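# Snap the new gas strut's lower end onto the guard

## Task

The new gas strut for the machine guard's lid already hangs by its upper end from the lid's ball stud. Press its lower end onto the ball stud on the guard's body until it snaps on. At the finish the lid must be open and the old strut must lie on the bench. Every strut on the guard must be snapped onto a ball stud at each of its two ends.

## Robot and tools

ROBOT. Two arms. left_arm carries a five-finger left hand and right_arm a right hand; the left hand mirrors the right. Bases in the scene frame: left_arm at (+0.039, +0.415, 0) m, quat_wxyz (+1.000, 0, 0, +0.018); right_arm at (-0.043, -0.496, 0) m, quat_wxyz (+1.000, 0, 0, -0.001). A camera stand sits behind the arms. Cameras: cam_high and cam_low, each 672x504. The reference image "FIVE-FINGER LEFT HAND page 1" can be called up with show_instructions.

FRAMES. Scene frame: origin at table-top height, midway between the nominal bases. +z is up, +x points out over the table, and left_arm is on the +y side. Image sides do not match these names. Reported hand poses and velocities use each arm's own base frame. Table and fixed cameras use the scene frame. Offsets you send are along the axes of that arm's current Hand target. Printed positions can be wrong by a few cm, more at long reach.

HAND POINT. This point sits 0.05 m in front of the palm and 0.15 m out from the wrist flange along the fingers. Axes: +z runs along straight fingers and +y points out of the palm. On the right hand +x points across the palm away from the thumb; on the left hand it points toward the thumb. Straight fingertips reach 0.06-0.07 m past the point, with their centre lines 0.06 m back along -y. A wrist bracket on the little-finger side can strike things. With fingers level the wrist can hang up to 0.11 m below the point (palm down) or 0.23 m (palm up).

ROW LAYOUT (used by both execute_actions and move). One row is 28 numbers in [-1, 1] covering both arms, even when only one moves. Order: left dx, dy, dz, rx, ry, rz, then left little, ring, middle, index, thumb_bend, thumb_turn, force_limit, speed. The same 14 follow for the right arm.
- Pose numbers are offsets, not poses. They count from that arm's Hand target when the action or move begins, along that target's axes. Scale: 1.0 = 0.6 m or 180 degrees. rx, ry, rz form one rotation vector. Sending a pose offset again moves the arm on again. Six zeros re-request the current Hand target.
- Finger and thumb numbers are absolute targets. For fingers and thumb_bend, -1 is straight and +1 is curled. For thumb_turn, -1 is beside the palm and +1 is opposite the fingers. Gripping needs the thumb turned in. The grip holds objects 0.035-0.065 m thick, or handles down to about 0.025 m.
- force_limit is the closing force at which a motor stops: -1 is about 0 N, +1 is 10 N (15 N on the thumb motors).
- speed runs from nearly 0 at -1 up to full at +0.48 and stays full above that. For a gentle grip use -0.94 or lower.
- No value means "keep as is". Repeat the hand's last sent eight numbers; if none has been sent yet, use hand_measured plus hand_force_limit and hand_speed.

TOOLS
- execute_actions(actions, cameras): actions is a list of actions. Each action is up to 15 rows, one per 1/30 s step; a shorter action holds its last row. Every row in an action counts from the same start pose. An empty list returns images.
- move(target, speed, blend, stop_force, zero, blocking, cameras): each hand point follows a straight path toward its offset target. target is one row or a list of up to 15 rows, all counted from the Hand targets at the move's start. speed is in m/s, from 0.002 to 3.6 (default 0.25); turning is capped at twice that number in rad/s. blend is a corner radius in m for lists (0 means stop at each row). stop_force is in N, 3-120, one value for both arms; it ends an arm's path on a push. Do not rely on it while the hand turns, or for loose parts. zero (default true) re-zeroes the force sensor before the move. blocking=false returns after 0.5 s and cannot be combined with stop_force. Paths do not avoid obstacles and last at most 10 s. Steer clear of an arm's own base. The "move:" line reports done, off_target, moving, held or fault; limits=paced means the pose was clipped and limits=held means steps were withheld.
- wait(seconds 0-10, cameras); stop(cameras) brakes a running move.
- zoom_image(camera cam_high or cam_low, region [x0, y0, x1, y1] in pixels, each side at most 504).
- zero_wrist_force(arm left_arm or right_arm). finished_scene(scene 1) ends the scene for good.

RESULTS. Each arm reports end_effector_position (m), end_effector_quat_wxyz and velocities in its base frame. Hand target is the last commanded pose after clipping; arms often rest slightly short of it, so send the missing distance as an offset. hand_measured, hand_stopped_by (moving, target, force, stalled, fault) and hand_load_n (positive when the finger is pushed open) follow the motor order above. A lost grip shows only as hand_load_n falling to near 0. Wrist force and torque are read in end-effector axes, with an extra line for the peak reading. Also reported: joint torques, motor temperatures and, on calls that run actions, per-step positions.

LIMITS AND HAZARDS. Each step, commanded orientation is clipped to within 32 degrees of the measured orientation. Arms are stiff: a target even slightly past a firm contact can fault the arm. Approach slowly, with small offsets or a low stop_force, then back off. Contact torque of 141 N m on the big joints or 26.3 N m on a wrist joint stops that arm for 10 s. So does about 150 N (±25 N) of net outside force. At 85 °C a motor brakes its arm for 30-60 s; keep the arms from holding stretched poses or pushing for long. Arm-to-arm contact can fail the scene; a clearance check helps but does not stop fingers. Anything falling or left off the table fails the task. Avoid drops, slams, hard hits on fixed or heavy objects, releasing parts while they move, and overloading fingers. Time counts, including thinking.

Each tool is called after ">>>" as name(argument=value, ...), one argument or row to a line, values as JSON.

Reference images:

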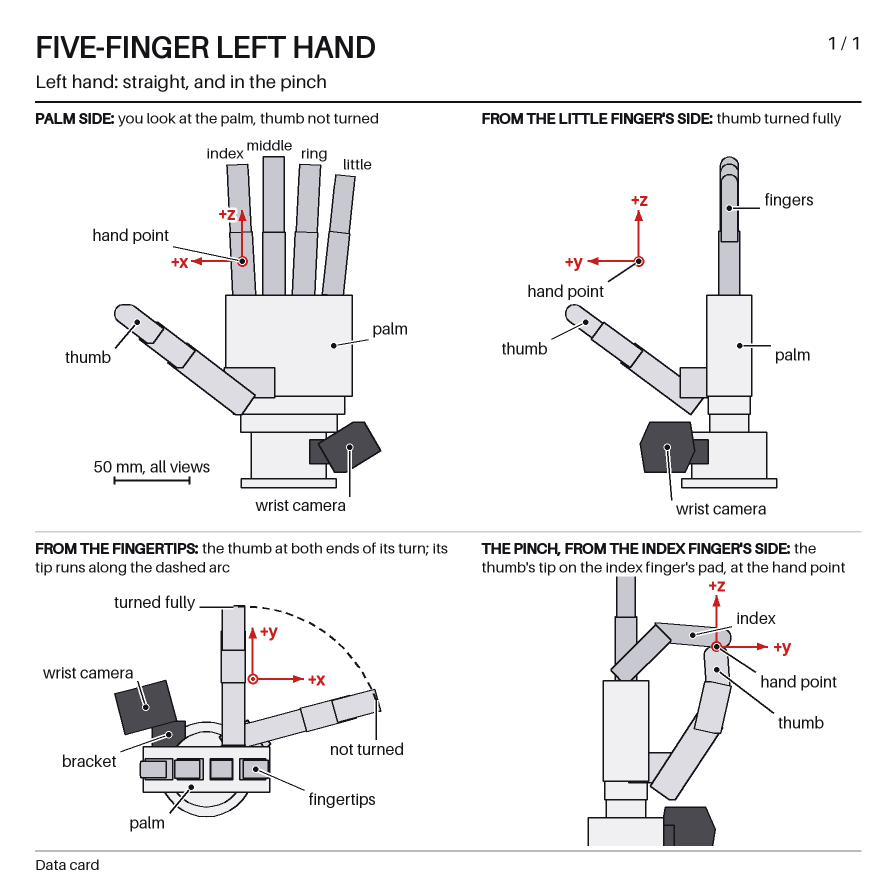

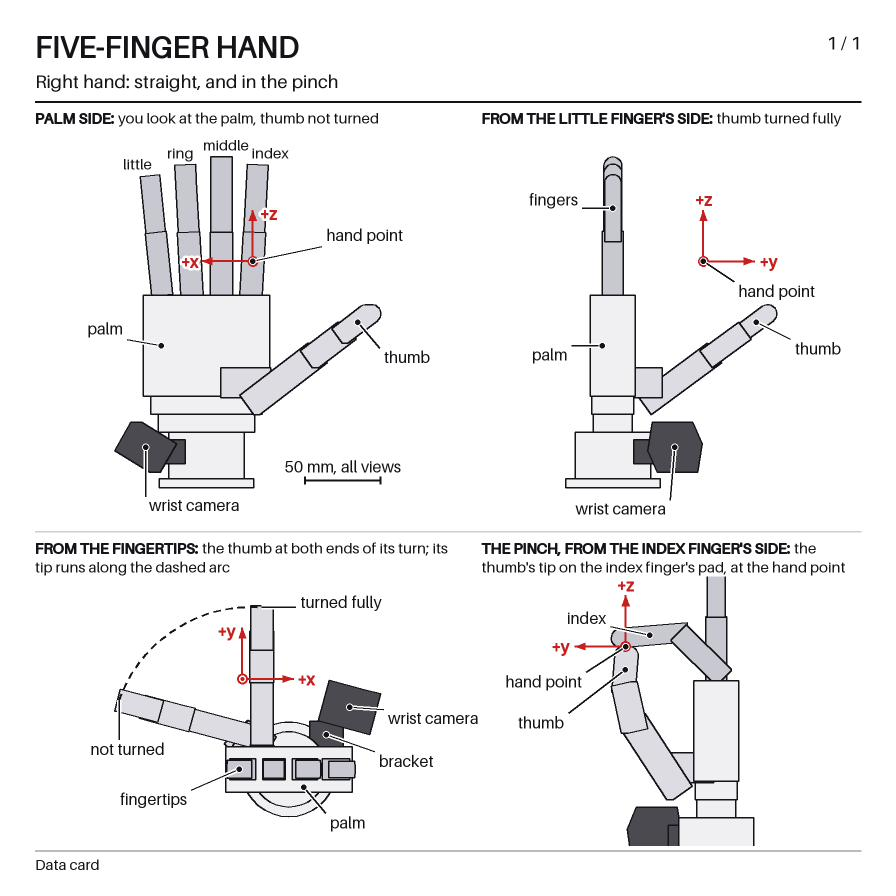

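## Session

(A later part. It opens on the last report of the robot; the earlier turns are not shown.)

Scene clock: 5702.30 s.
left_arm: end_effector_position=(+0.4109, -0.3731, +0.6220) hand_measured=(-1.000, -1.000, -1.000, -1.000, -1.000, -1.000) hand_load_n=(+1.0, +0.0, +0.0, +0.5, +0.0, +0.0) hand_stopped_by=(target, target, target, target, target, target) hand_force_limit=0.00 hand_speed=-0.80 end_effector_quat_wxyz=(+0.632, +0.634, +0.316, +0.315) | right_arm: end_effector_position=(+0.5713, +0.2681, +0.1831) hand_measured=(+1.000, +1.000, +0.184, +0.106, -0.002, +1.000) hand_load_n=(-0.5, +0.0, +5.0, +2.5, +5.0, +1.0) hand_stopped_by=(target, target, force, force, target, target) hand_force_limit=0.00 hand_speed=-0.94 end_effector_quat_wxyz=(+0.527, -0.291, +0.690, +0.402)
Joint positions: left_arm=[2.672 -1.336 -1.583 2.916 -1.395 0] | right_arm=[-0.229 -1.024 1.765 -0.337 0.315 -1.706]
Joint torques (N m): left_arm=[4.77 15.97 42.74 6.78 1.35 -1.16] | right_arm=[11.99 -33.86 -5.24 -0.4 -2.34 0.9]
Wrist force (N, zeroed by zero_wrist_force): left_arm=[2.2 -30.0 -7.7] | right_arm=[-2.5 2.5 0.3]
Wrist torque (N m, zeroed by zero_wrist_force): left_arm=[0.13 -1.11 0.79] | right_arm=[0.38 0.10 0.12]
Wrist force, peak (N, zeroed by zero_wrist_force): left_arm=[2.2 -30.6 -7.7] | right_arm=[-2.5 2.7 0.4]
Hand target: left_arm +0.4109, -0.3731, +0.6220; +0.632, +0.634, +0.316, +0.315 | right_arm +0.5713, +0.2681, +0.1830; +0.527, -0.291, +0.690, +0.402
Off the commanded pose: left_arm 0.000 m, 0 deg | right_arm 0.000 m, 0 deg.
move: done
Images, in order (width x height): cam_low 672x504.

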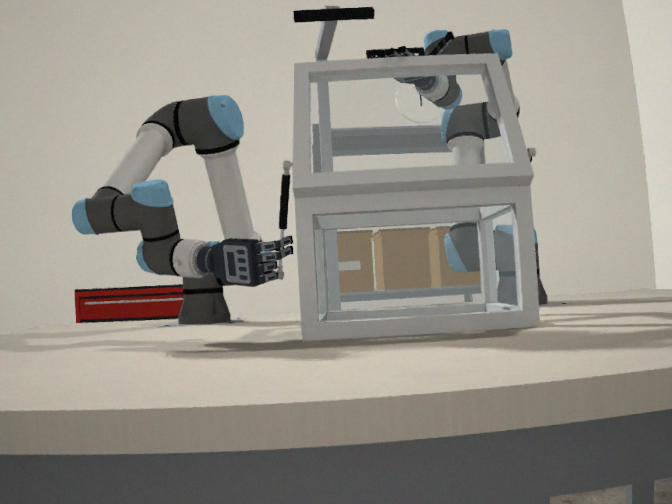

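>>> move(
  target=[
    [0,0,0,0,0,0,-1,-1,-1,-1,-1,-1,0,-0.8, 0,0,0,0,0,0,1,1,0.6,0.6,0,1,0.6,-0.93],
  ],
  speed=0.1,
  cameras=["cam_low"],
)

>>> zoom_image(
  camera="cam_low",
  region=[270, 262, 294, 286],
)

Scene clock: 5710.83 s.
left_arm: end_effector_position=(+0.4109, -0.3731, +0.6220) hand_measured=(-1.000, -1.000, -1.000, -1.000, -1.000, -1.000) hand_load_n=(+0.5, +0.0, +0.0, +1.0, +0.0, +0.0) hand_stopped_by=(target, target, target, target, target, target) hand_force_limit=0.00 hand_speed=-0.80 end_effector_quat_wxyz=(+0.632, +0.634, +0.316, +0.315) | right_arm: end_effector_position=(+0.5713, +0.2681, +0.1830) hand_measured=(+1.000, +1.000, +0.202, +0.130, -0.002, +1.000) hand_load_n=(-3.0, +0.0, +7.0, +8.0, +9.0, +2.0) hand_stopped_by=(target, target, force, force, target, target) hand_force_limit=0.60 hand_speed=-0.93 end_effector_quat_wxyz=(+0.527, -0.291, +0.690, +0.402)
Joint positions: left_arm=[2.672 -1.336 -1.583 2.916 -1.395 0] | right_arm=[-0.229 -1.024 1.765 -0.337 0.315 -1.706]
Joint torques (N m): left_arm=[4.47 16.05 42.11 6.76 1.12 -1.14] | right_arm=[11.13 -27.82 -3.42 -0.7 -2.51 1.14]
Wrist force (N, zeroed by zero_wrist_force): left_arm=[1.6 -30.2 -7.5] | right_arm=[-6.2 3.5 2.2]
Wrist torque (N m, zeroed by zero_wrist_force): left_arm=[0.11 -1.10 0.77] | right_arm=[0.39 0.26 0.01]
Wrist force, peak (N, zeroed by zero_wrist_force): left_arm=[2.1 -30.7 -7.8] | right_arm=[-6.6 3.5 2.4]
Hand target: left_arm +0.4109, -0.3731, +0.6220; +0.632, +0.634, +0.316, +0.315 | right_arm +0.5713, +0.2681, +0.1830; +0.527, -0.291, +0.690, +0.402
Off the commanded pose: left_arm 0.000 m, 0 deg | right_arm 0.000 m, 0 deg.
move: done
Images, in order (width x height): cam_low 672x504.

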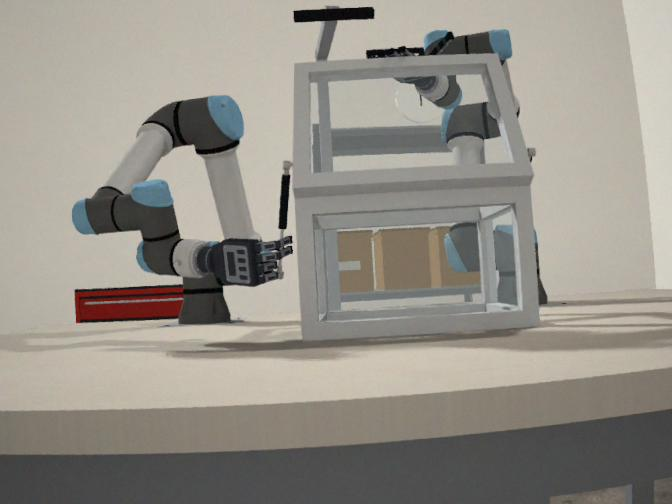

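Scaled by 21.000.

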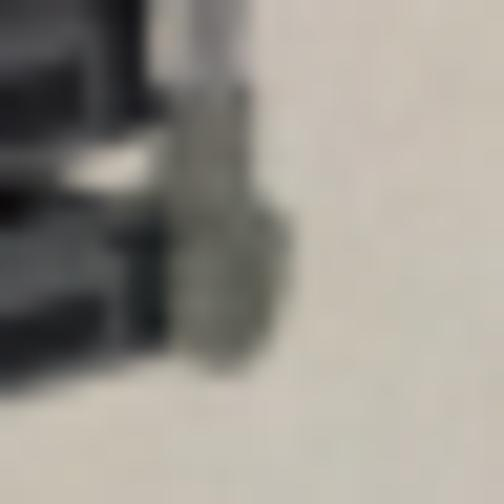

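>>> move(
  target=[
    [0,0,0,0,0,0,-1,-1,-1,-1,-1,-1,0,-0.8, -0.006,0.0294,-0.0149,0.0002,0.0201,0.0396,1,1,0.6,0.6,0,1,0.6,-0.93],
    [0,0,0,0,0,0,-1,-1,-1,-1,-1,-1,0,-0.8, -0.0162,0.0579,-0.0293,0.0004,0.0402,0.0793,1,1,0.6,0.6,0,1,0.6,-0.93],
    [0,0,0,0,0,0,-1,-1,-1,-1,-1,-1,0,-0.8, -0.0308,0.0848,-0.0429,0.0006,0.0603,0.1189,1,1,0.6,0.6,0,1,0.6,-0.93],
  ],
  speed=0.05,
  blend=0.003,
  cameras=["all"],
)

>>> zoom_image(
  camera="cam_low",
  region=[255, 205, 305, 270],
)

Scene clock: 5735.83 s.
left_arm: end_effector_position=(+0.4109, -0.3731, +0.6220) hand_measured=(-1.000, -1.000, -1.000, -1.000, -1.000, -1.000) hand_load_n=(+1.0, +0.0, +0.0, +0.5, +0.0, +0.0) hand_stopped_by=(target, target, target, target, target, target) hand_force_limit=0.00 hand_speed=-0.80 end_effector_quat_wxyz=(+0.632, +0.634, +0.316, +0.315) | right_arm: end_effector_position=(+0.5217, +0.2714, +0.2166) hand_measured=(+1.000, +1.000, +0.202, +0.130, -0.002, +1.000) hand_load_n=(-3.0, +0.0, +4.5, +6.5, +9.5, +6.5) hand_stopped_by=(target, target, force, force, target, target) hand_force_limit=0.60 hand_speed=-0.93 end_effector_quat_wxyz=(+0.376, -0.194, +0.779, +0.462)
Joint positions: left_arm=[2.672 -1.336 -1.583 2.916 -1.395 0] | right_arm=[-0.249 -1.072 1.77 0.313 0.348 -1.91]
Joint torques (N m): left_arm=[4.8 16.11 42.17 6.82 1.11 -0.94] | right_arm=[-9.19 -21.8 -14.24 0.03 -0.63 0.29]
Wrist force (N, zeroed by zero_wrist_force): left_arm=[1.5 -30.6 -7.8] | right_arm=[-12.4 4.2 3.4]
Wrist torque (N m, zeroed by zero_wrist_force): left_arm=[0.14 -1.12 0.77] | right_arm=[0.37 0.26 -0.14]
Wrist force, peak (N, zeroed by zero_wrist_force): left_arm=[1.5 -30.9 -7.8] | right_arm=[-13.2 4.4 3.4]
Hand target: left_arm +0.4109, -0.3731, +0.6220; +0.632, +0.634, +0.316, +0.315 | right_arm +0.5217, +0.2714, +0.2165; +0.376, -0.194, +0.779, +0.463
Off the commanded pose: left_arm 0.000 m, 0 deg | right_arm 0.000 m, 0 deg.
move: done

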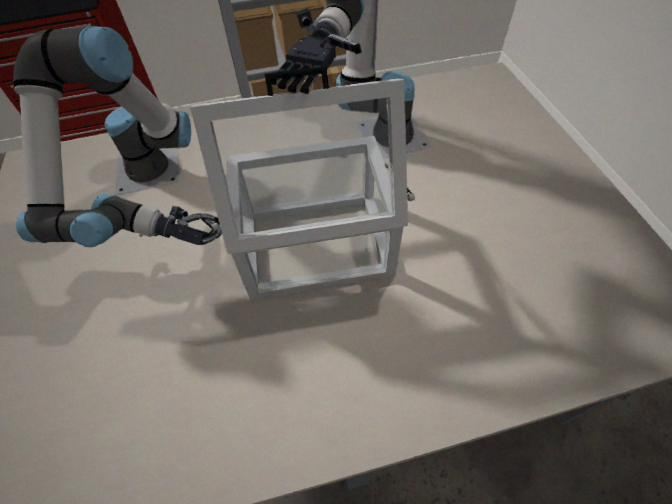

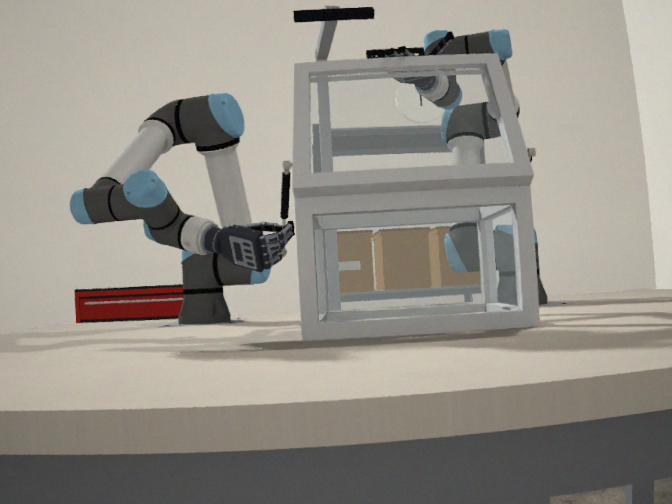

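Scaled by 7.754.

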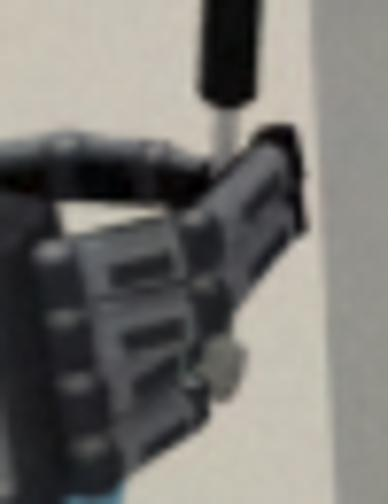

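>>> zoom_image(
  camera="cam_low",
  region=[274, 242, 294, 262],
)

Scaled by 25.200.

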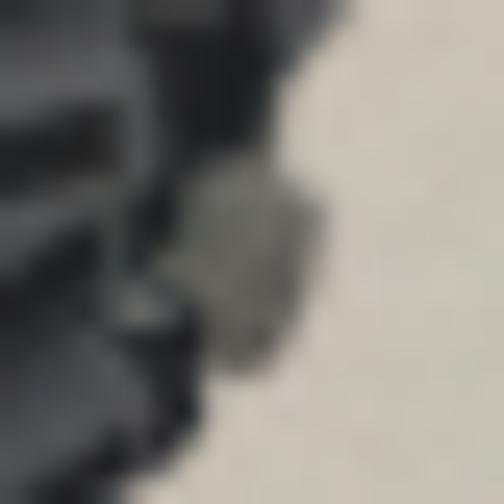

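>>> move(
  target=[
    [0,0,0,0,0,0,-1,-1,-1,-1,-1,-1,0,-0.8, -0.0003,-0.045,0.0228,-0.0003,-0.0302,-0.0595,1,1,0.6,0.6,0,1,0.6,-0.93],
    [0,0,0,0,0,0,-1,-1,-1,-1,-1,-1,0,-0.8, -0.011,-0.0886,0.0451,-0.0006,-0.0603,-0.1189,1,1,0.6,0.6,0,1,0.6,-0.93],
    [0,0,0,0,0,0,-1,-1,-1,-1,-1,-1,0,-0.8, -0.036,-0.1359,0.0691,-0.0009,-0.0955,-0.1883,1,1,0.6,0.6,0,1,0.6,-0.93],
  ],
  speed=0.06,
  blend=0.003,
  cameras=["all"],
)

>>> zoom_image(
  camera="cam_low",
  region=[255, 225, 305, 290],
)

>>> zoom_image(
  camera="cam_low",
  region=[270, 268, 294, 292],
)

Scene clock: 5788.67 s.
left_arm: end_effector_position=(+0.4109, -0.3731, +0.6220) hand_measured=(-1.000, -1.000, -1.000, -1.000, -1.000, -1.000) hand_load_n=(+1.0, +0.0, +0.0, +0.5, +0.0, +0.0) hand_stopped_by=(target, target, target, target, target, target) hand_force_limit=0.00 hand_speed=-0.80 end_effector_quat_wxyz=(+0.632, +0.634, +0.316, +0.315) | right_arm: end_effector_position=(+0.6055, +0.2659, +0.1742) hand_measured=(+1.000, +1.000, +0.202, +0.130, -0.002, +1.000) hand_load_n=(-4.5, +0.0, +4.5, +5.5, +11.0, +0.0) hand_stopped_by=(target, target, force, force, target, target) hand_force_limit=0.60 hand_speed=-0.93 end_effector_quat_wxyz=(+0.605, -0.342, +0.624, +0.358)
Joint positions: left_arm=[2.672 -1.336 -1.583 2.916 -1.395 0] | right_arm=[-0.217 -0.987 1.756 -0.728 0.318 -1.577]
Joint torques (N m): left_arm=[5.22 15.81 42.08 6.87 0.87 -0.91] | right_arm=[7.02 -47.68 -4.9 1.65 1.84 0.21]
Wrist force (N, zeroed by zero_wrist_force): left_arm=[2.0 -30.3 -7.6] | right_arm=[1.8 4.4 1.1]
Wrist torque (N m, zeroed by zero_wrist_force): left_arm=[0.09 -1.09 0.79] | right_arm=[0.40 0.29 -0.13]
Wrist force, peak (N, zeroed by zero_wrist_force): left_arm=[1.4 -31.0 -7.9] | right_arm=[16.8 4.3 -1.4]
Hand target: left_arm +0.4109, -0.3731, +0.6220; +0.632, +0.634, +0.316, +0.315 | right_arm +0.6055, +0.2658, +0.1743; +0.605, -0.342, +0.624, +0.358
Off the commanded pose: left_arm 0.000 m, 0 deg | right_arm 0.000 m, 0 deg.
move: done

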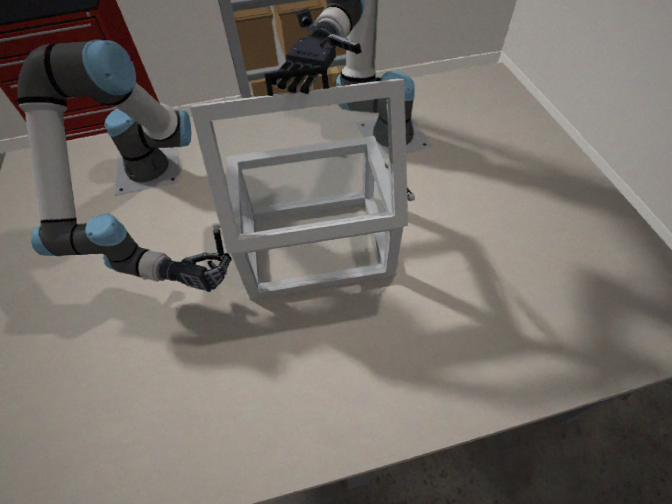

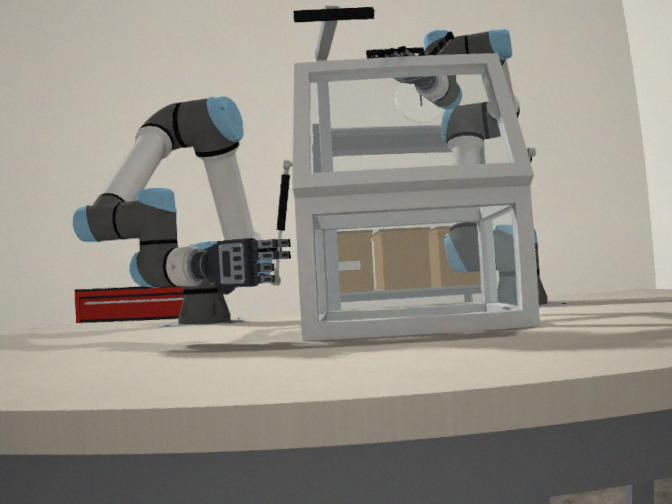

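Scaled by 7.754.

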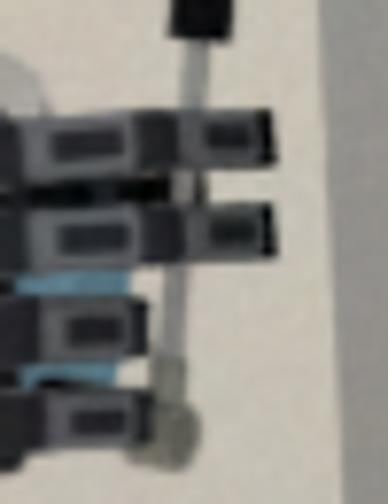

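Scaled by 21.000.

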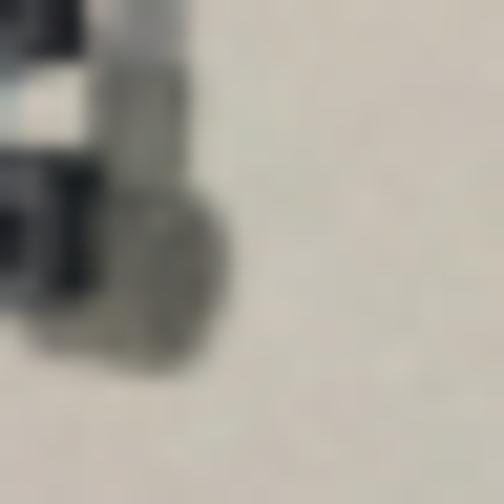

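>>> move(
  target=[
    [0,0,0,0,0,0,-1,-1,-1,-1,-1,-1,0,-0.8, 0.0012,0.00754,0.01487,0,0,0,1,1,0.6,0.6,0,1,0.6,-0.93],
  ],
  speed=0.03,
)

>>> move(
  target=[
    [0,0,0,0,0,0,-1,-1,-1,-1,-1,-1,0,-0.8, 0,0,0,-0.1389,0,0,1,1,0.6,0.6,0,1,0.6,-0.93],
  ],
  speed=0.1,
  cameras=["all"],
)

>>> zoom_image(
  camera="cam_low",
  region=[260, 225, 310, 290],
)

>>> zoom_image(
  camera="cam_low",
  region=[272, 268, 296, 292],
)

Scene clock: 5823.23 s.
left_arm: end_effector_position=(+0.4109, -0.3731, +0.6220) hand_measured=(-1.000, -1.000, -1.000, -1.000, -1.000, -1.000) hand_load_n=(+0.5, +0.0, +0.0, +0.5, +0.0, +0.5) hand_stopped_by=(target, target, target, target, target, target) hand_force_limit=0.00 hand_speed=-0.80 end_effector_quat_wxyz=(+0.632, +0.634, +0.316, +0.315) | right_arm: end_effector_position=(+0.6061, +0.2760, +0.1736) hand_measured=(+1.000, +1.000, +0.202, +0.132, +0.000, +1.000) hand_load_n=(+0.0, +0.0, +0.5, +0.0, +1.0, -0.5) hand_stopped_by=(target, target, force, force, target, target) hand_force_limit=0.60 hand_speed=-0.93 end_effector_quat_wxyz=(+0.605, -0.342, +0.624, +0.358)
Joint positions: left_arm=[2.672 -1.336 -1.583 2.916 -1.395 0] | right_arm=[-0.197 -0.984 1.754 -0.731 0.338 -1.575]
Joint torques (N m): left_arm=[5.56 16.33 41.35 6.85 0.78 -0.93] | right_arm=[-11.18 -31.92 -18.29 -1.84 -1.8 1.64]
Wrist force (N, zeroed by zero_wrist_force): left_arm=[2.0 -30.3 -7.8] | right_arm=[0.6 2.4 -0.9]
Wrist torque (N m, zeroed by zero_wrist_force): left_arm=[0.12 -1.07 0.78] | right_arm=[0.41 0.02 0.08]
Wrist force, peak (N, zeroed by zero_wrist_force): left_arm=[2.5 -30.5 -8.0] | right_arm=[4.5 2.9 -1.3]
Hand target: left_arm +0.4109, -0.3731, +0.6220; +0.632, +0.634, +0.316, +0.315 | right_arm +0.6061, +0.2758, +0.1736; +0.605, -0.342, +0.624, +0.358
Off the commanded pose: left_arm 0.000 m, 0 deg | right_arm 0.000 m, 0 deg.
move: done

Scene clock: 5825.93 s.
left_arm: end_effector_position=(+0.4109, -0.3731, +0.6220) hand_measured=(-1.000, -1.000, -1.000, -1.000, -1.000, -1.000) hand_load_n=(+1.0, +0.0, +0.0, +0.5, +0.0, +0.0) hand_stopped_by=(target, target, target, target, target, target) hand_force_limit=0.00 hand_speed=-0.80 end_effector_quat_wxyz=(+0.632, +0.634, +0.316, +0.315) | right_arm: end_effector_position=(+0.6061, +0.2759, +0.1735) hand_measured=(+1.000, +1.000, +0.202, +0.132, +0.000, +1.000) hand_load_n=(-0.5, +0.0, +0.0, +0.0, +0.0, +0.0) hand_stopped_by=(target, target, force, force, target, target) hand_force_limit=0.60 hand_speed=-0.93 end_effector_quat_wxyz=(+0.516, -0.465, +0.532, +0.484)
Joint positions: left_arm=[2.672 -1.336 -1.583 2.916 -1.395 0] | right_arm=[-0.177 -0.775 1.371 -0.578 -0.078 -1.554]
Joint torques (N m): left_arm=[5.57 15.74 41.32 6.82 0.8 -0.93] | right_arm=[-7.91 -48.83 -12.22 -1.21 0.25 1.75]
Wrist force (N, zeroed by zero_wrist_force): left_arm=[2.0 -30.1 -7.8] | right_arm=[0.3 2.4 -0.9]
Wrist torque (N m, zeroed by zero_wrist_force): left_arm=[0.12 -1.08 0.78] | right_arm=[0.40 -0.03 0.14]
Wrist force, peak (N, zeroed by zero_wrist_force): left_arm=[2.0 -30.6 -7.8] | right_arm=[0.7 2.6 -1.1]
Hand target: left_arm +0.4109, -0.3731, +0.6220; +0.632, +0.634, +0.316, +0.315 | right_arm +0.6061, +0.2758, +0.1736; +0.516, -0.465, +0.532, +0.484
Off the commanded pose: left_arm 0.000 m, 0 deg | right_arm 0.000 m, 0 deg.
move: done

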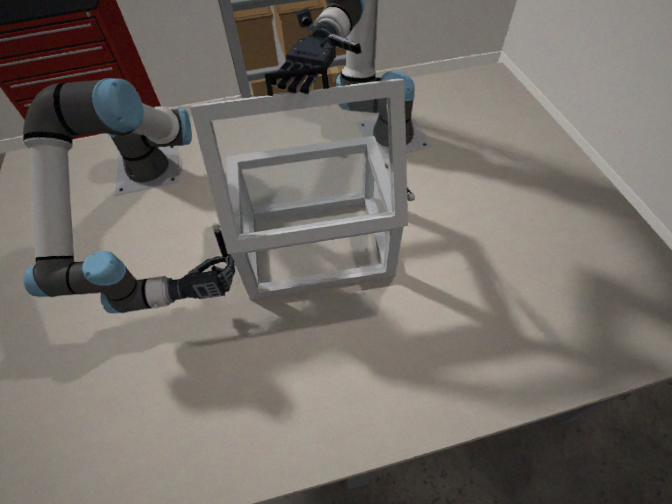

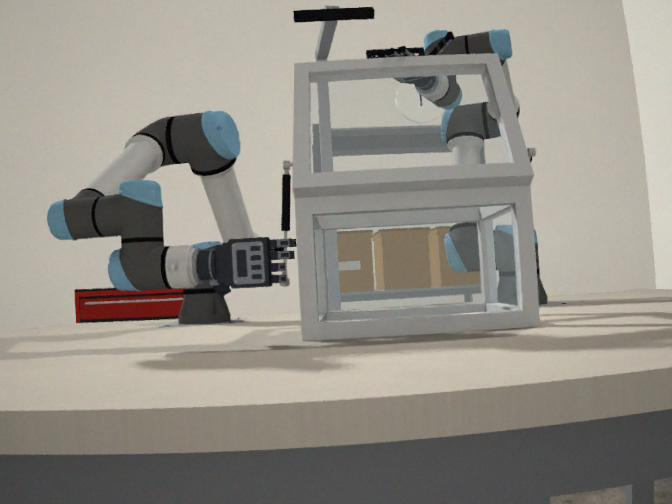

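Scaled by 7.754.

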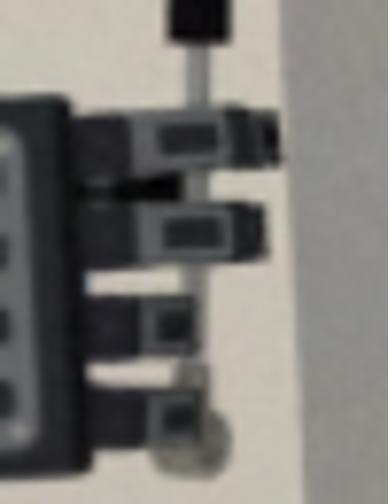

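Scaled by 21.000.

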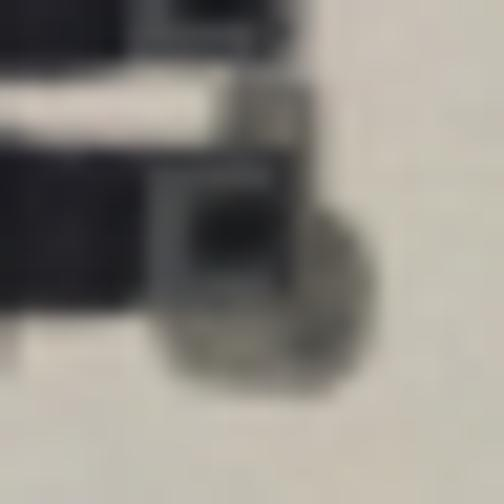

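>>> move(
  target=[
    [0,0,0,0,0,0,-1,-1,-1,-1,-1,-1,0,-0.8, 0,0,0,0,0,0,1,1,0.12,0.06,0,1,0.3,-0.8],
    [0,0,0,0,0,0,-1,-1,-1,-1,-1,-1,0,-0.8, 0,0,0,0.1389,0,0,1,1,0.12,0.06,0,1,0.3,-0.8],
  ],
  speed=0.1,
  cameras=["all"],
)

>>> zoom_image(
  camera="cam_low",
  region=[260, 225, 310, 290],
)

>>> zoom_image(
  camera="cam_low",
  region=[272, 268, 296, 292],
)

Scene clock: 5838.90 s.
left_arm: end_effector_position=(+0.4109, -0.3731, +0.6220) hand_measured=(-1.000, -1.000, -1.000, -1.000, -1.000, -1.000) hand_load_n=(+0.5, +0.0, -0.5, +1.0, +0.0, +0.0) hand_stopped_by=(target, target, target, target, target, target) hand_force_limit=0.00 hand_speed=-0.80 end_effector_quat_wxyz=(+0.632, +0.634, +0.316, +0.315) | right_arm: end_effector_position=(+0.6061, +0.2759, +0.1737) hand_measured=(+1.000, +1.000, +0.120, +0.060, +0.000, +1.000) hand_load_n=(+0.0, +0.0, +0.0, +0.0, +0.0, -0.5) hand_stopped_by=(target, target, target, target, target, target) hand_force_limit=0.30 hand_speed=-0.80 end_effector_quat_wxyz=(+0.605, -0.342, +0.624, +0.358)
Joint positions: left_arm=[2.672 -1.336 -1.583 2.916 -1.395 0] | right_arm=[-0.197 -0.985 1.754 -0.731 0.338 -1.575]
Joint torques (N m): left_arm=[5.66 15.72 41.51 6.75 0.75 -0.88] | right_arm=[7.7 -27.34 -19.51 1.53 -1.02 0.67]
Wrist force (N, zeroed by zero_wrist_force): left_arm=[2.1 -30.2 -7.8] | right_arm=[0.3 2.2 -1.0]
Wrist torque (N m, zeroed by zero_wrist_force): left_arm=[0.13 -1.10 0.78] | right_arm=[0.39 0.03 0.08]
Wrist force, peak (N, zeroed by zero_wrist_force): left_arm=[2.2 -30.5 -7.7] | right_arm=[0.4 2.5 -1.2]
Hand target: left_arm +0.4109, -0.3731, +0.6220; +0.632, +0.634, +0.316, +0.315 | right_arm +0.6061, +0.2758, +0.1736; +0.605, -0.342, +0.624, +0.358
Off the commanded pose: left_arm 0.000 m, 0 deg | right_arm 0.000 m, 0 deg.
move: done

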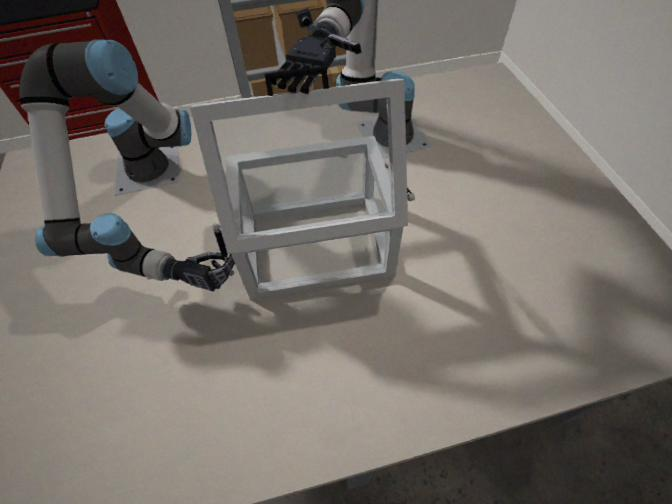

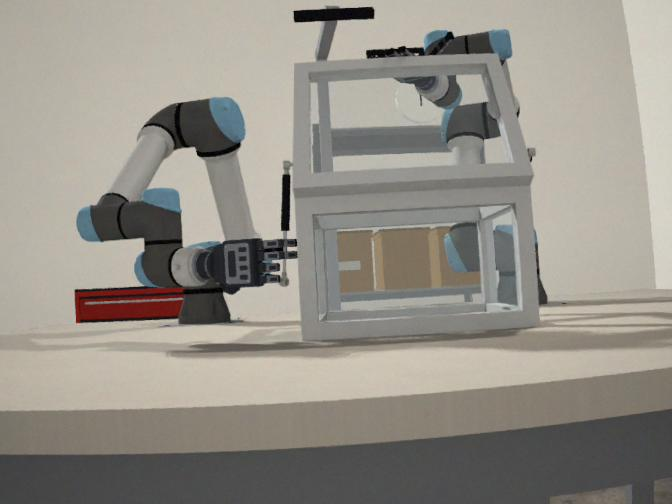

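Scaled by 7.754.

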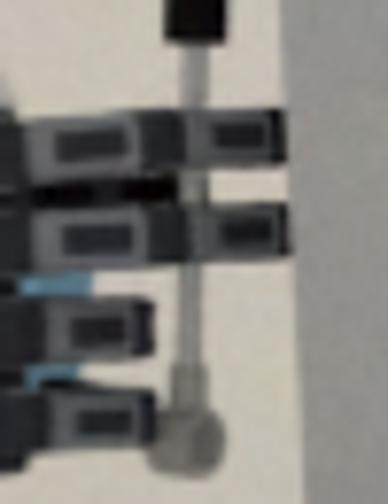

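Scaled by 21.000.

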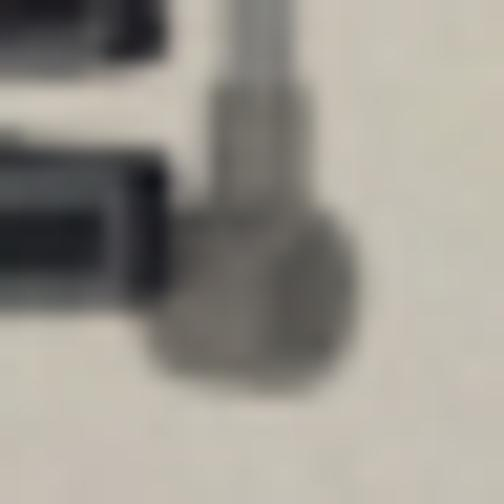

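>>> move(
  target=[
    [0,0,0,0,0,0,-1,-1,-1,-1,-1,-1,0,-0.8, -0.0167,0.0067,-0.0025,0,0,0,1,1,0.12,0.06,0,1,0.3,-0.8],
    [0,0,0,0,0,0,-1,-1,-1,-1,-1,-1,0,-0.8, -0.0167,0.0067,-0.0025,0,0,0,1,1,0.12,0.5,0,1,-0.2,-0.93],
  ],
  speed=0.03,
  cameras=["all"],
)

>>> zoom_image(
  camera="cam_low",
  region=[260, 225, 310, 290],
)

>>> zoom_image(
  camera="cam_low",
  region=[272, 268, 296, 292],
)

Scene clock: 5853.37 s.
left_arm: end_effector_position=(+0.4109, -0.3731, +0.6220) hand_measured=(-1.000, -1.000, -1.000, -1.000, -1.000, -1.000) hand_load_n=(+0.5, +0.0, +0.0, +0.5, +0.0, +0.0) hand_stopped_by=(target, target, target, target, target, target) hand_force_limit=0.00 hand_speed=-0.80 end_effector_quat_wxyz=(+0.632, +0.634, +0.316, +0.315) | right_arm: end_effector_position=(+0.6022, +0.2765, +0.1838) hand_measured=(+1.000, +1.000, +0.120, +0.236, +0.000, +1.000) hand_load_n=(+0.0, +0.0, +0.0, +5.5, +1.0, -0.5) hand_stopped_by=(target, target, target, force, target, target) hand_force_limit=-0.20 hand_speed=-0.93 end_effector_quat_wxyz=(+0.605, -0.342, +0.624, +0.358)
Joint positions: left_arm=[2.672 -1.336 -1.583 2.916 -1.395 0] | right_arm=[-0.198 -1.008 1.761 -0.714 0.338 -1.575]
Joint torques (N m): left_arm=[5.6 15.98 41.05 6.87 0.54 -0.87] | right_arm=[-13.29 -26.45 -19.33 -2.27 -1.88 -0.57]
Wrist force (N, zeroed by zero_wrist_force): left_arm=[2.0 -30.3 -7.9] | right_arm=[0.1 2.4 -0.9]
Wrist torque (N m, zeroed by zero_wrist_force): left_arm=[0.11 -1.09 0.79] | right_arm=[0.40 0.08 0.06]
Wrist force, peak (N, zeroed by zero_wrist_force): left_arm=[2.1 -30.6 -7.8] | right_arm=[0.2 2.5 -1.2]
Hand target: left_arm +0.4109, -0.3731, +0.6220; +0.632, +0.634, +0.316, +0.315 | right_arm +0.6022, +0.2765, +0.1838; +0.605, -0.342, +0.624, +0.358
Off the commanded pose: left_arm 0.000 m, 0 deg | right_arm 0.000 m, 0 deg.
move: done

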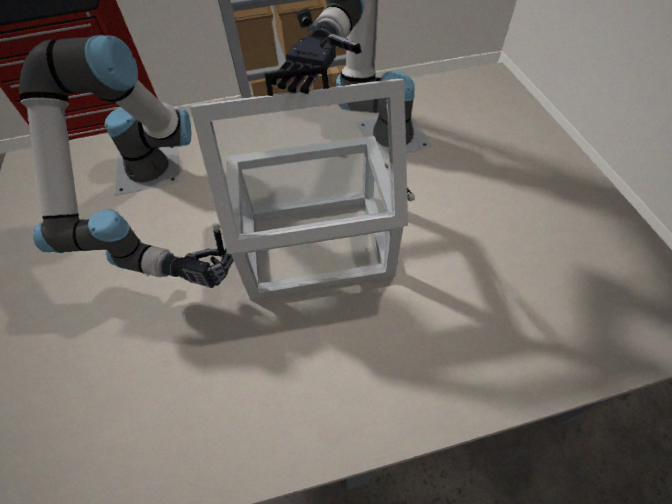

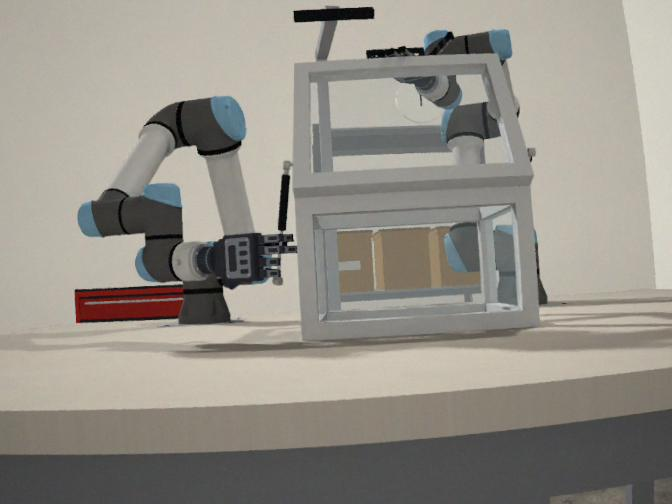

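Scaled by 7.754.

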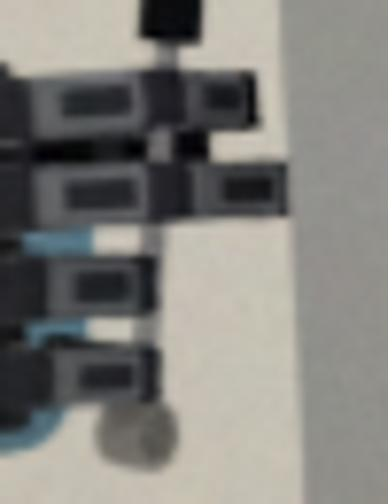

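Scaled by 21.000.

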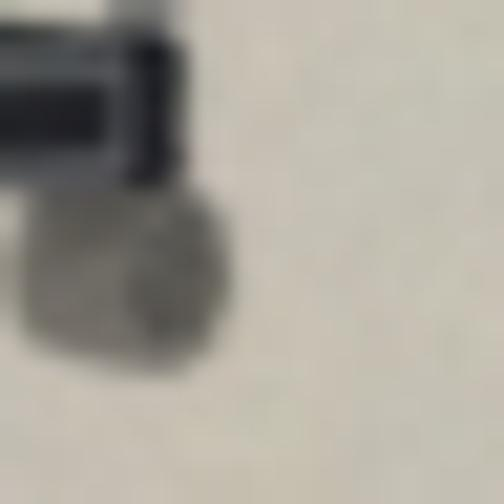

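>>> move(
  target=[
    [0,0,0,0,0,0,-1,-1,-1,-1,-1,-1,0,-0.8, 0,0,0,0,0,0,1,1,0.12,0.04,0,1,-0.2,-0.6],
    [0,0,0,0,0,0,-1,-1,-1,-1,-1,-1,0,-0.8, 0,-0.0075,0,0,0,0,1,1,0.12,0.04,0,1,-0.2,-0.6],
  ],
  speed=0.03,
  cameras=["all"],
)

>>> zoom_image(
  camera="cam_low",
  region=[260, 225, 310, 290],
)

>>> zoom_image(
  camera="cam_high",
  region=[205, 230, 245, 270],
)

Scene clock: 5868.47 s.
left_arm: end_effector_position=(+0.4109, -0.3731, +0.6220) hand_measured=(-1.000, -1.000, -1.000, -1.000, -1.000, -1.000) hand_load_n=(+1.0, +0.0, +0.0, +0.5, +0.0, +0.0) hand_stopped_by=(target, target, target, target, target, target) hand_force_limit=0.00 hand_speed=-0.80 end_effector_quat_wxyz=(+0.632, +0.634, +0.316, +0.315) | right_arm: end_effector_position=(+0.6062, +0.2742, +0.1836) hand_measured=(+1.000, +1.000, +0.120, +0.040, +0.000, +1.000) hand_load_n=(+0.0, +0.0, +0.0, +0.0, +0.0, +0.0) hand_stopped_by=(target, target, target, target, target, target) hand_force_limit=-0.20 hand_speed=-0.60 end_effector_quat_wxyz=(+0.605, -0.342, +0.624, +0.358)
Joint positions: left_arm=[2.672 -1.336 -1.583 2.916 -1.395 0] | right_arm=[-0.201 -1.001 1.749 -0.708 0.335 -1.575]
Joint torques (N m): left_arm=[6.24 15.84 41.38 6.79 0.54 -0.79] | right_arm=[-8.73 -36.46 -11.94 0.87 -1.24 -0.72]
Wrist force (N, zeroed by zero_wrist_force): left_arm=[2.0 -30.1 -7.9] | right_arm=[0.1 2.4 -1.1]
Wrist torque (N m, zeroed by zero_wrist_force): left_arm=[0.14 -1.08 0.78] | right_arm=[0.41 0.06 0.08]
Wrist force, peak (N, zeroed by zero_wrist_force): left_arm=[2.1 -30.5 -7.9] | right_arm=[0.3 2.8 -0.9]
Hand target: left_arm +0.4109, -0.3731, +0.6220; +0.632, +0.634, +0.316, +0.315 | right_arm +0.6061, +0.2742, +0.1836; +0.605, -0.342, +0.624, +0.358
Off the commanded pose: left_arm 0.000 m, 0 deg | right_arm 0.000 m, 0 deg.
move: done

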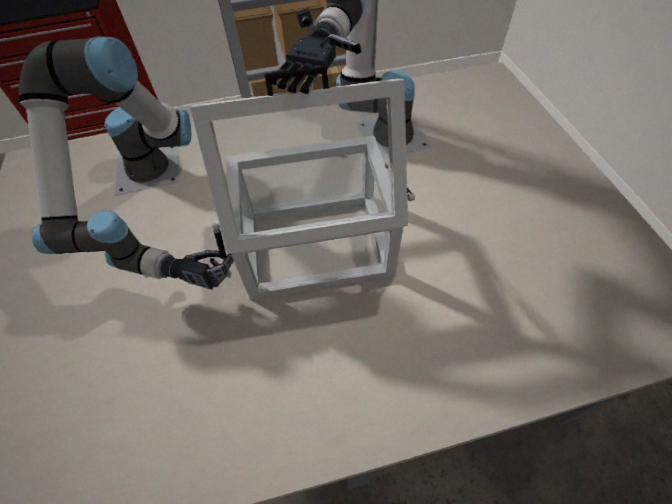

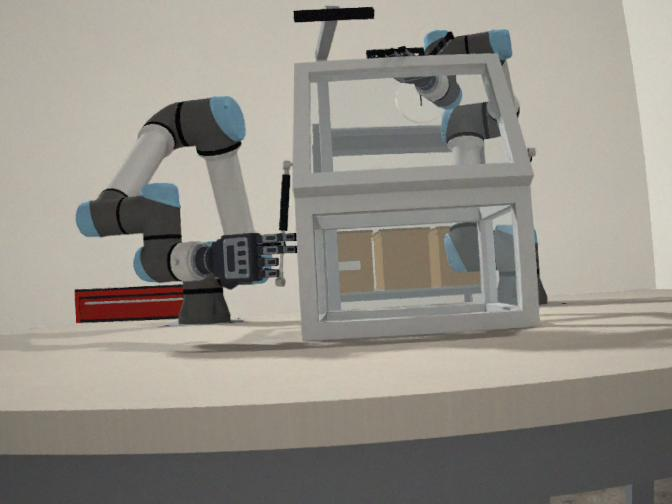

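Scaled by 7.754.

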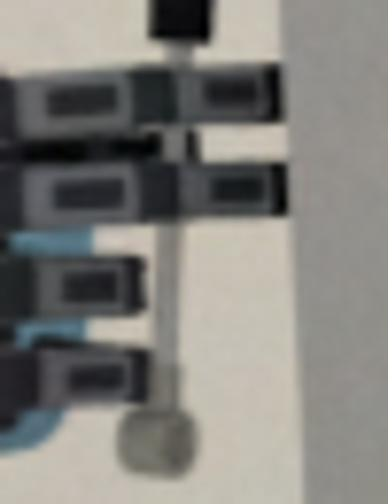

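Scaled by 12.600.

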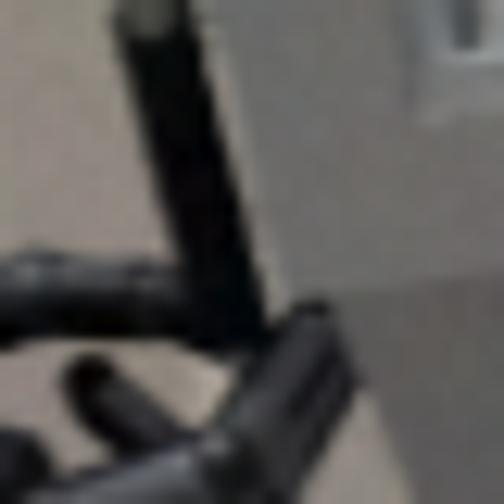

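>>> move(
  target=[
    [0,0,0,0,0,0,-1,-1,-1,-1,-1,-1,0,-0.8, 0,-0.0217,-0.0017,0,0,0,1,1,0.12,0.04,0,1,-0.2,-0.6],
  ],
  speed=0.03,
  cameras=["all"],
)

>>> zoom_image(
  camera="cam_low",
  region=[260, 225, 310, 290],
)

>>> zoom_image(
  camera="cam_high",
  region=[205, 230, 245, 270],
)

Scene clock: 5888.97 s.
left_arm: end_effector_position=(+0.4109, -0.3731, +0.6220) hand_measured=(-1.000, -1.000, -1.000, -1.000, -1.000, -1.000) hand_load_n=(+0.5, +0.0, +0.0, +0.5, +0.0, +0.0) hand_stopped_by=(target, target, target, target, target, target) hand_force_limit=0.00 hand_speed=-0.80 end_effector_quat_wxyz=(+0.632, +0.634, +0.316, +0.315) | right_arm: end_effector_position=(+0.6168, +0.2666, +0.1831) hand_measured=(+1.000, +1.000, +0.120, +0.040, +0.000, +1.000) hand_load_n=(+0.0, +0.0, +0.0, +0.0, +0.0, -0.5) hand_stopped_by=(target, target, target, target, target, target) hand_force_limit=-0.20 hand_speed=-0.60 end_effector_quat_wxyz=(+0.605, -0.342, +0.624, +0.358)
Joint positions: left_arm=[2.672 -1.336 -1.583 2.916 -1.395 0] | right_arm=[-0.211 -0.981 1.715 -0.693 0.325 -1.577]
Joint torques (N m): left_arm=[6.16 16.22 40.51 6.8 0.43 -0.79] | right_arm=[4.55 -50.76 -3.57 -0.86 0.95 -1.09]
Wrist force (N, zeroed by zero_wrist_force): left_arm=[2.1 -30.1 -7.9] | right_arm=[0.4 2.5 -0.9]
Wrist torque (N m, zeroed by zero_wrist_force): left_arm=[0.12 -1.10 0.79] | right_arm=[0.40 0.01 0.16]
Wrist force, peak (N, zeroed by zero_wrist_force): left_arm=[2.2 -30.5 -7.9] | right_arm=[0.5 2.8 -1.1]
Hand target: left_arm +0.4109, -0.3731, +0.6220; +0.632, +0.634, +0.316, +0.315 | right_arm +0.6168, +0.2667, +0.1832; +0.605, -0.342, +0.624, +0.358
Off the commanded pose: left_arm 0.000 m, 0 deg | right_arm 0.000 m, 0 deg.
move: done

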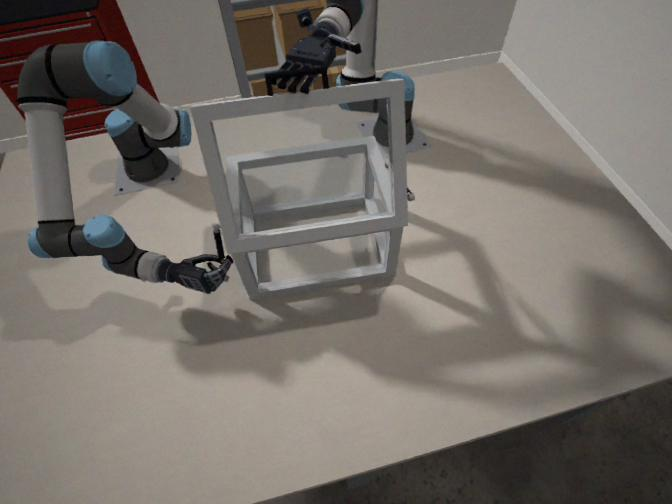

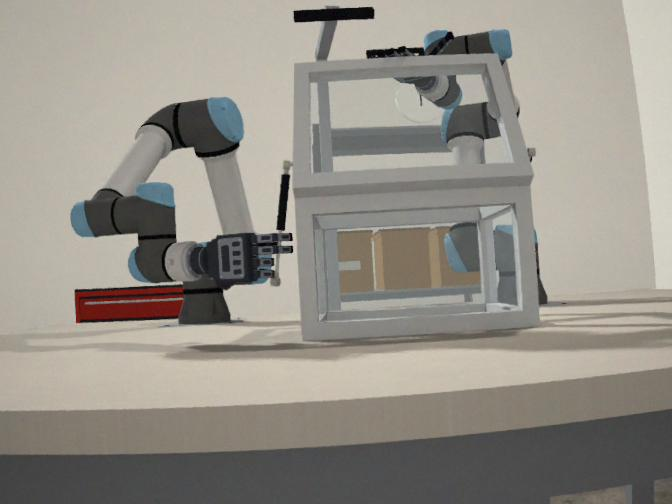

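Scaled by 7.754.

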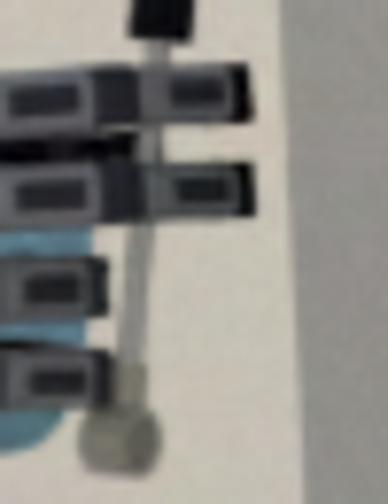

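Scaled by 12.600.

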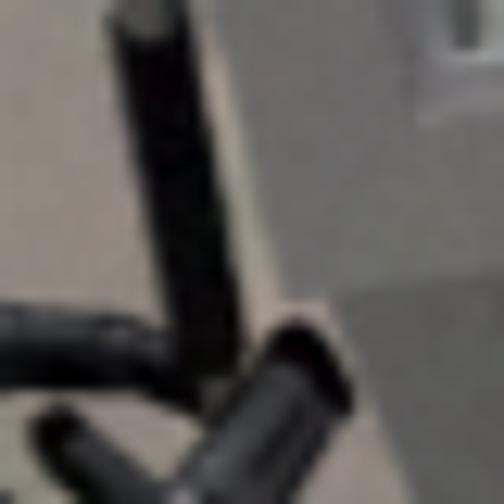

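>>> move(
  target=[
    [0,0,0,0,0,0,-1,-1,-1,-1,-1,-1,0,-0.8, 0,0,0,0,0,0,1,1,0.12,0.5,0,1,-0.3,-0.93],
  ],
  speed=0.03,
  cameras=["cam_low"],
)

>>> zoom_image(
  camera="cam_low",
  region=[255, 225, 305, 290],
)

>>> zoom_image(
  camera="cam_low",
  region=[264, 268, 288, 292],
)

Scene clock: 5897.47 s.
left_arm: end_effector_position=(+0.4109, -0.3731, +0.6220) hand_measured=(-1.000, -1.000, -1.000, -1.000, -1.000, -1.000) hand_load_n=(+1.0, +0.0, +0.0, +0.5, +0.0, +0.0) hand_stopped_by=(target, target, target, target, target, target) hand_force_limit=0.00 hand_speed=-0.80 end_effector_quat_wxyz=(+0.632, +0.634, +0.316, +0.315) | right_arm: end_effector_position=(+0.6168, +0.2667, +0.1832) hand_measured=(+1.000, +1.000, +0.120, +0.150, -0.002, +1.000) hand_load_n=(+0.0, +0.0, +0.0, +4.0, +2.5, +0.0) hand_stopped_by=(target, target, target, force, target, target) hand_force_limit=-0.30 hand_speed=-0.93 end_effector_quat_wxyz=(+0.605, -0.342, +0.624, +0.358)
Joint positions: left_arm=[2.672 -1.336 -1.583 2.916 -1.395 0] | right_arm=[-0.21 -0.981 1.715 -0.693 0.325 -1.576]
Joint torques (N m): left_arm=[6.08 15.86 40.7 6.82 0.3 -0.87] | right_arm=[12.24 -48.21 -5.94 -2.27 1.71 0.59]
Wrist force (N, zeroed by zero_wrist_force): left_arm=[1.9 -30.3 -7.7] | right_arm=[-0.9 2.3 -0.5]
Wrist torque (N m, zeroed by zero_wrist_force): left_arm=[0.12 -1.09 0.78] | right_arm=[0.41 0.09 0.16]
Wrist force, peak (N, zeroed by zero_wrist_force): left_arm=[2.0 -30.5 -7.8] | right_arm=[0.4 2.6 -1.2]
Hand target: left_arm +0.4109, -0.3731, +0.6220; +0.632, +0.634, +0.316, +0.315 | right_arm +0.6168, +0.2667, +0.1832; +0.605, -0.342, +0.624, +0.358
Off the commanded pose: left_arm 0.000 m, 0 deg | right_arm 0.000 m, 0 deg.
move: done
Images, in order (width x height): cam_low 672x504.

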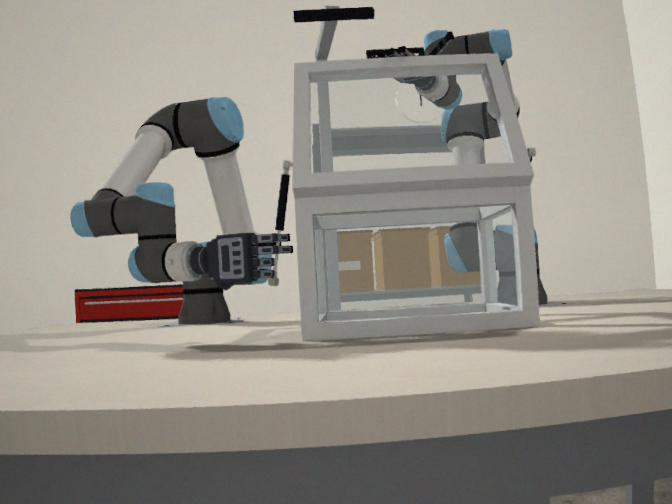

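Scaled by 7.754.

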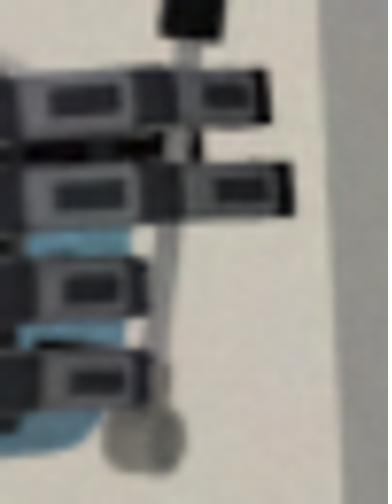

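Scaled by 21.000.

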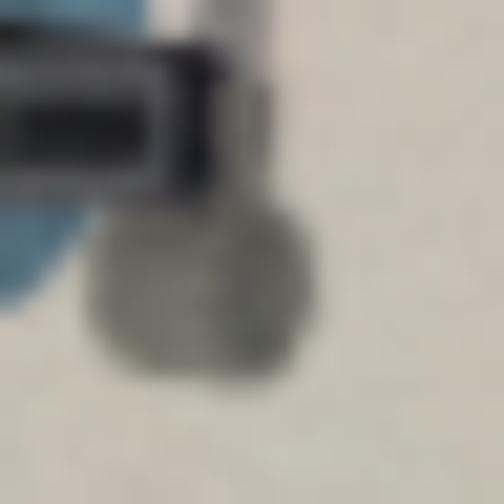

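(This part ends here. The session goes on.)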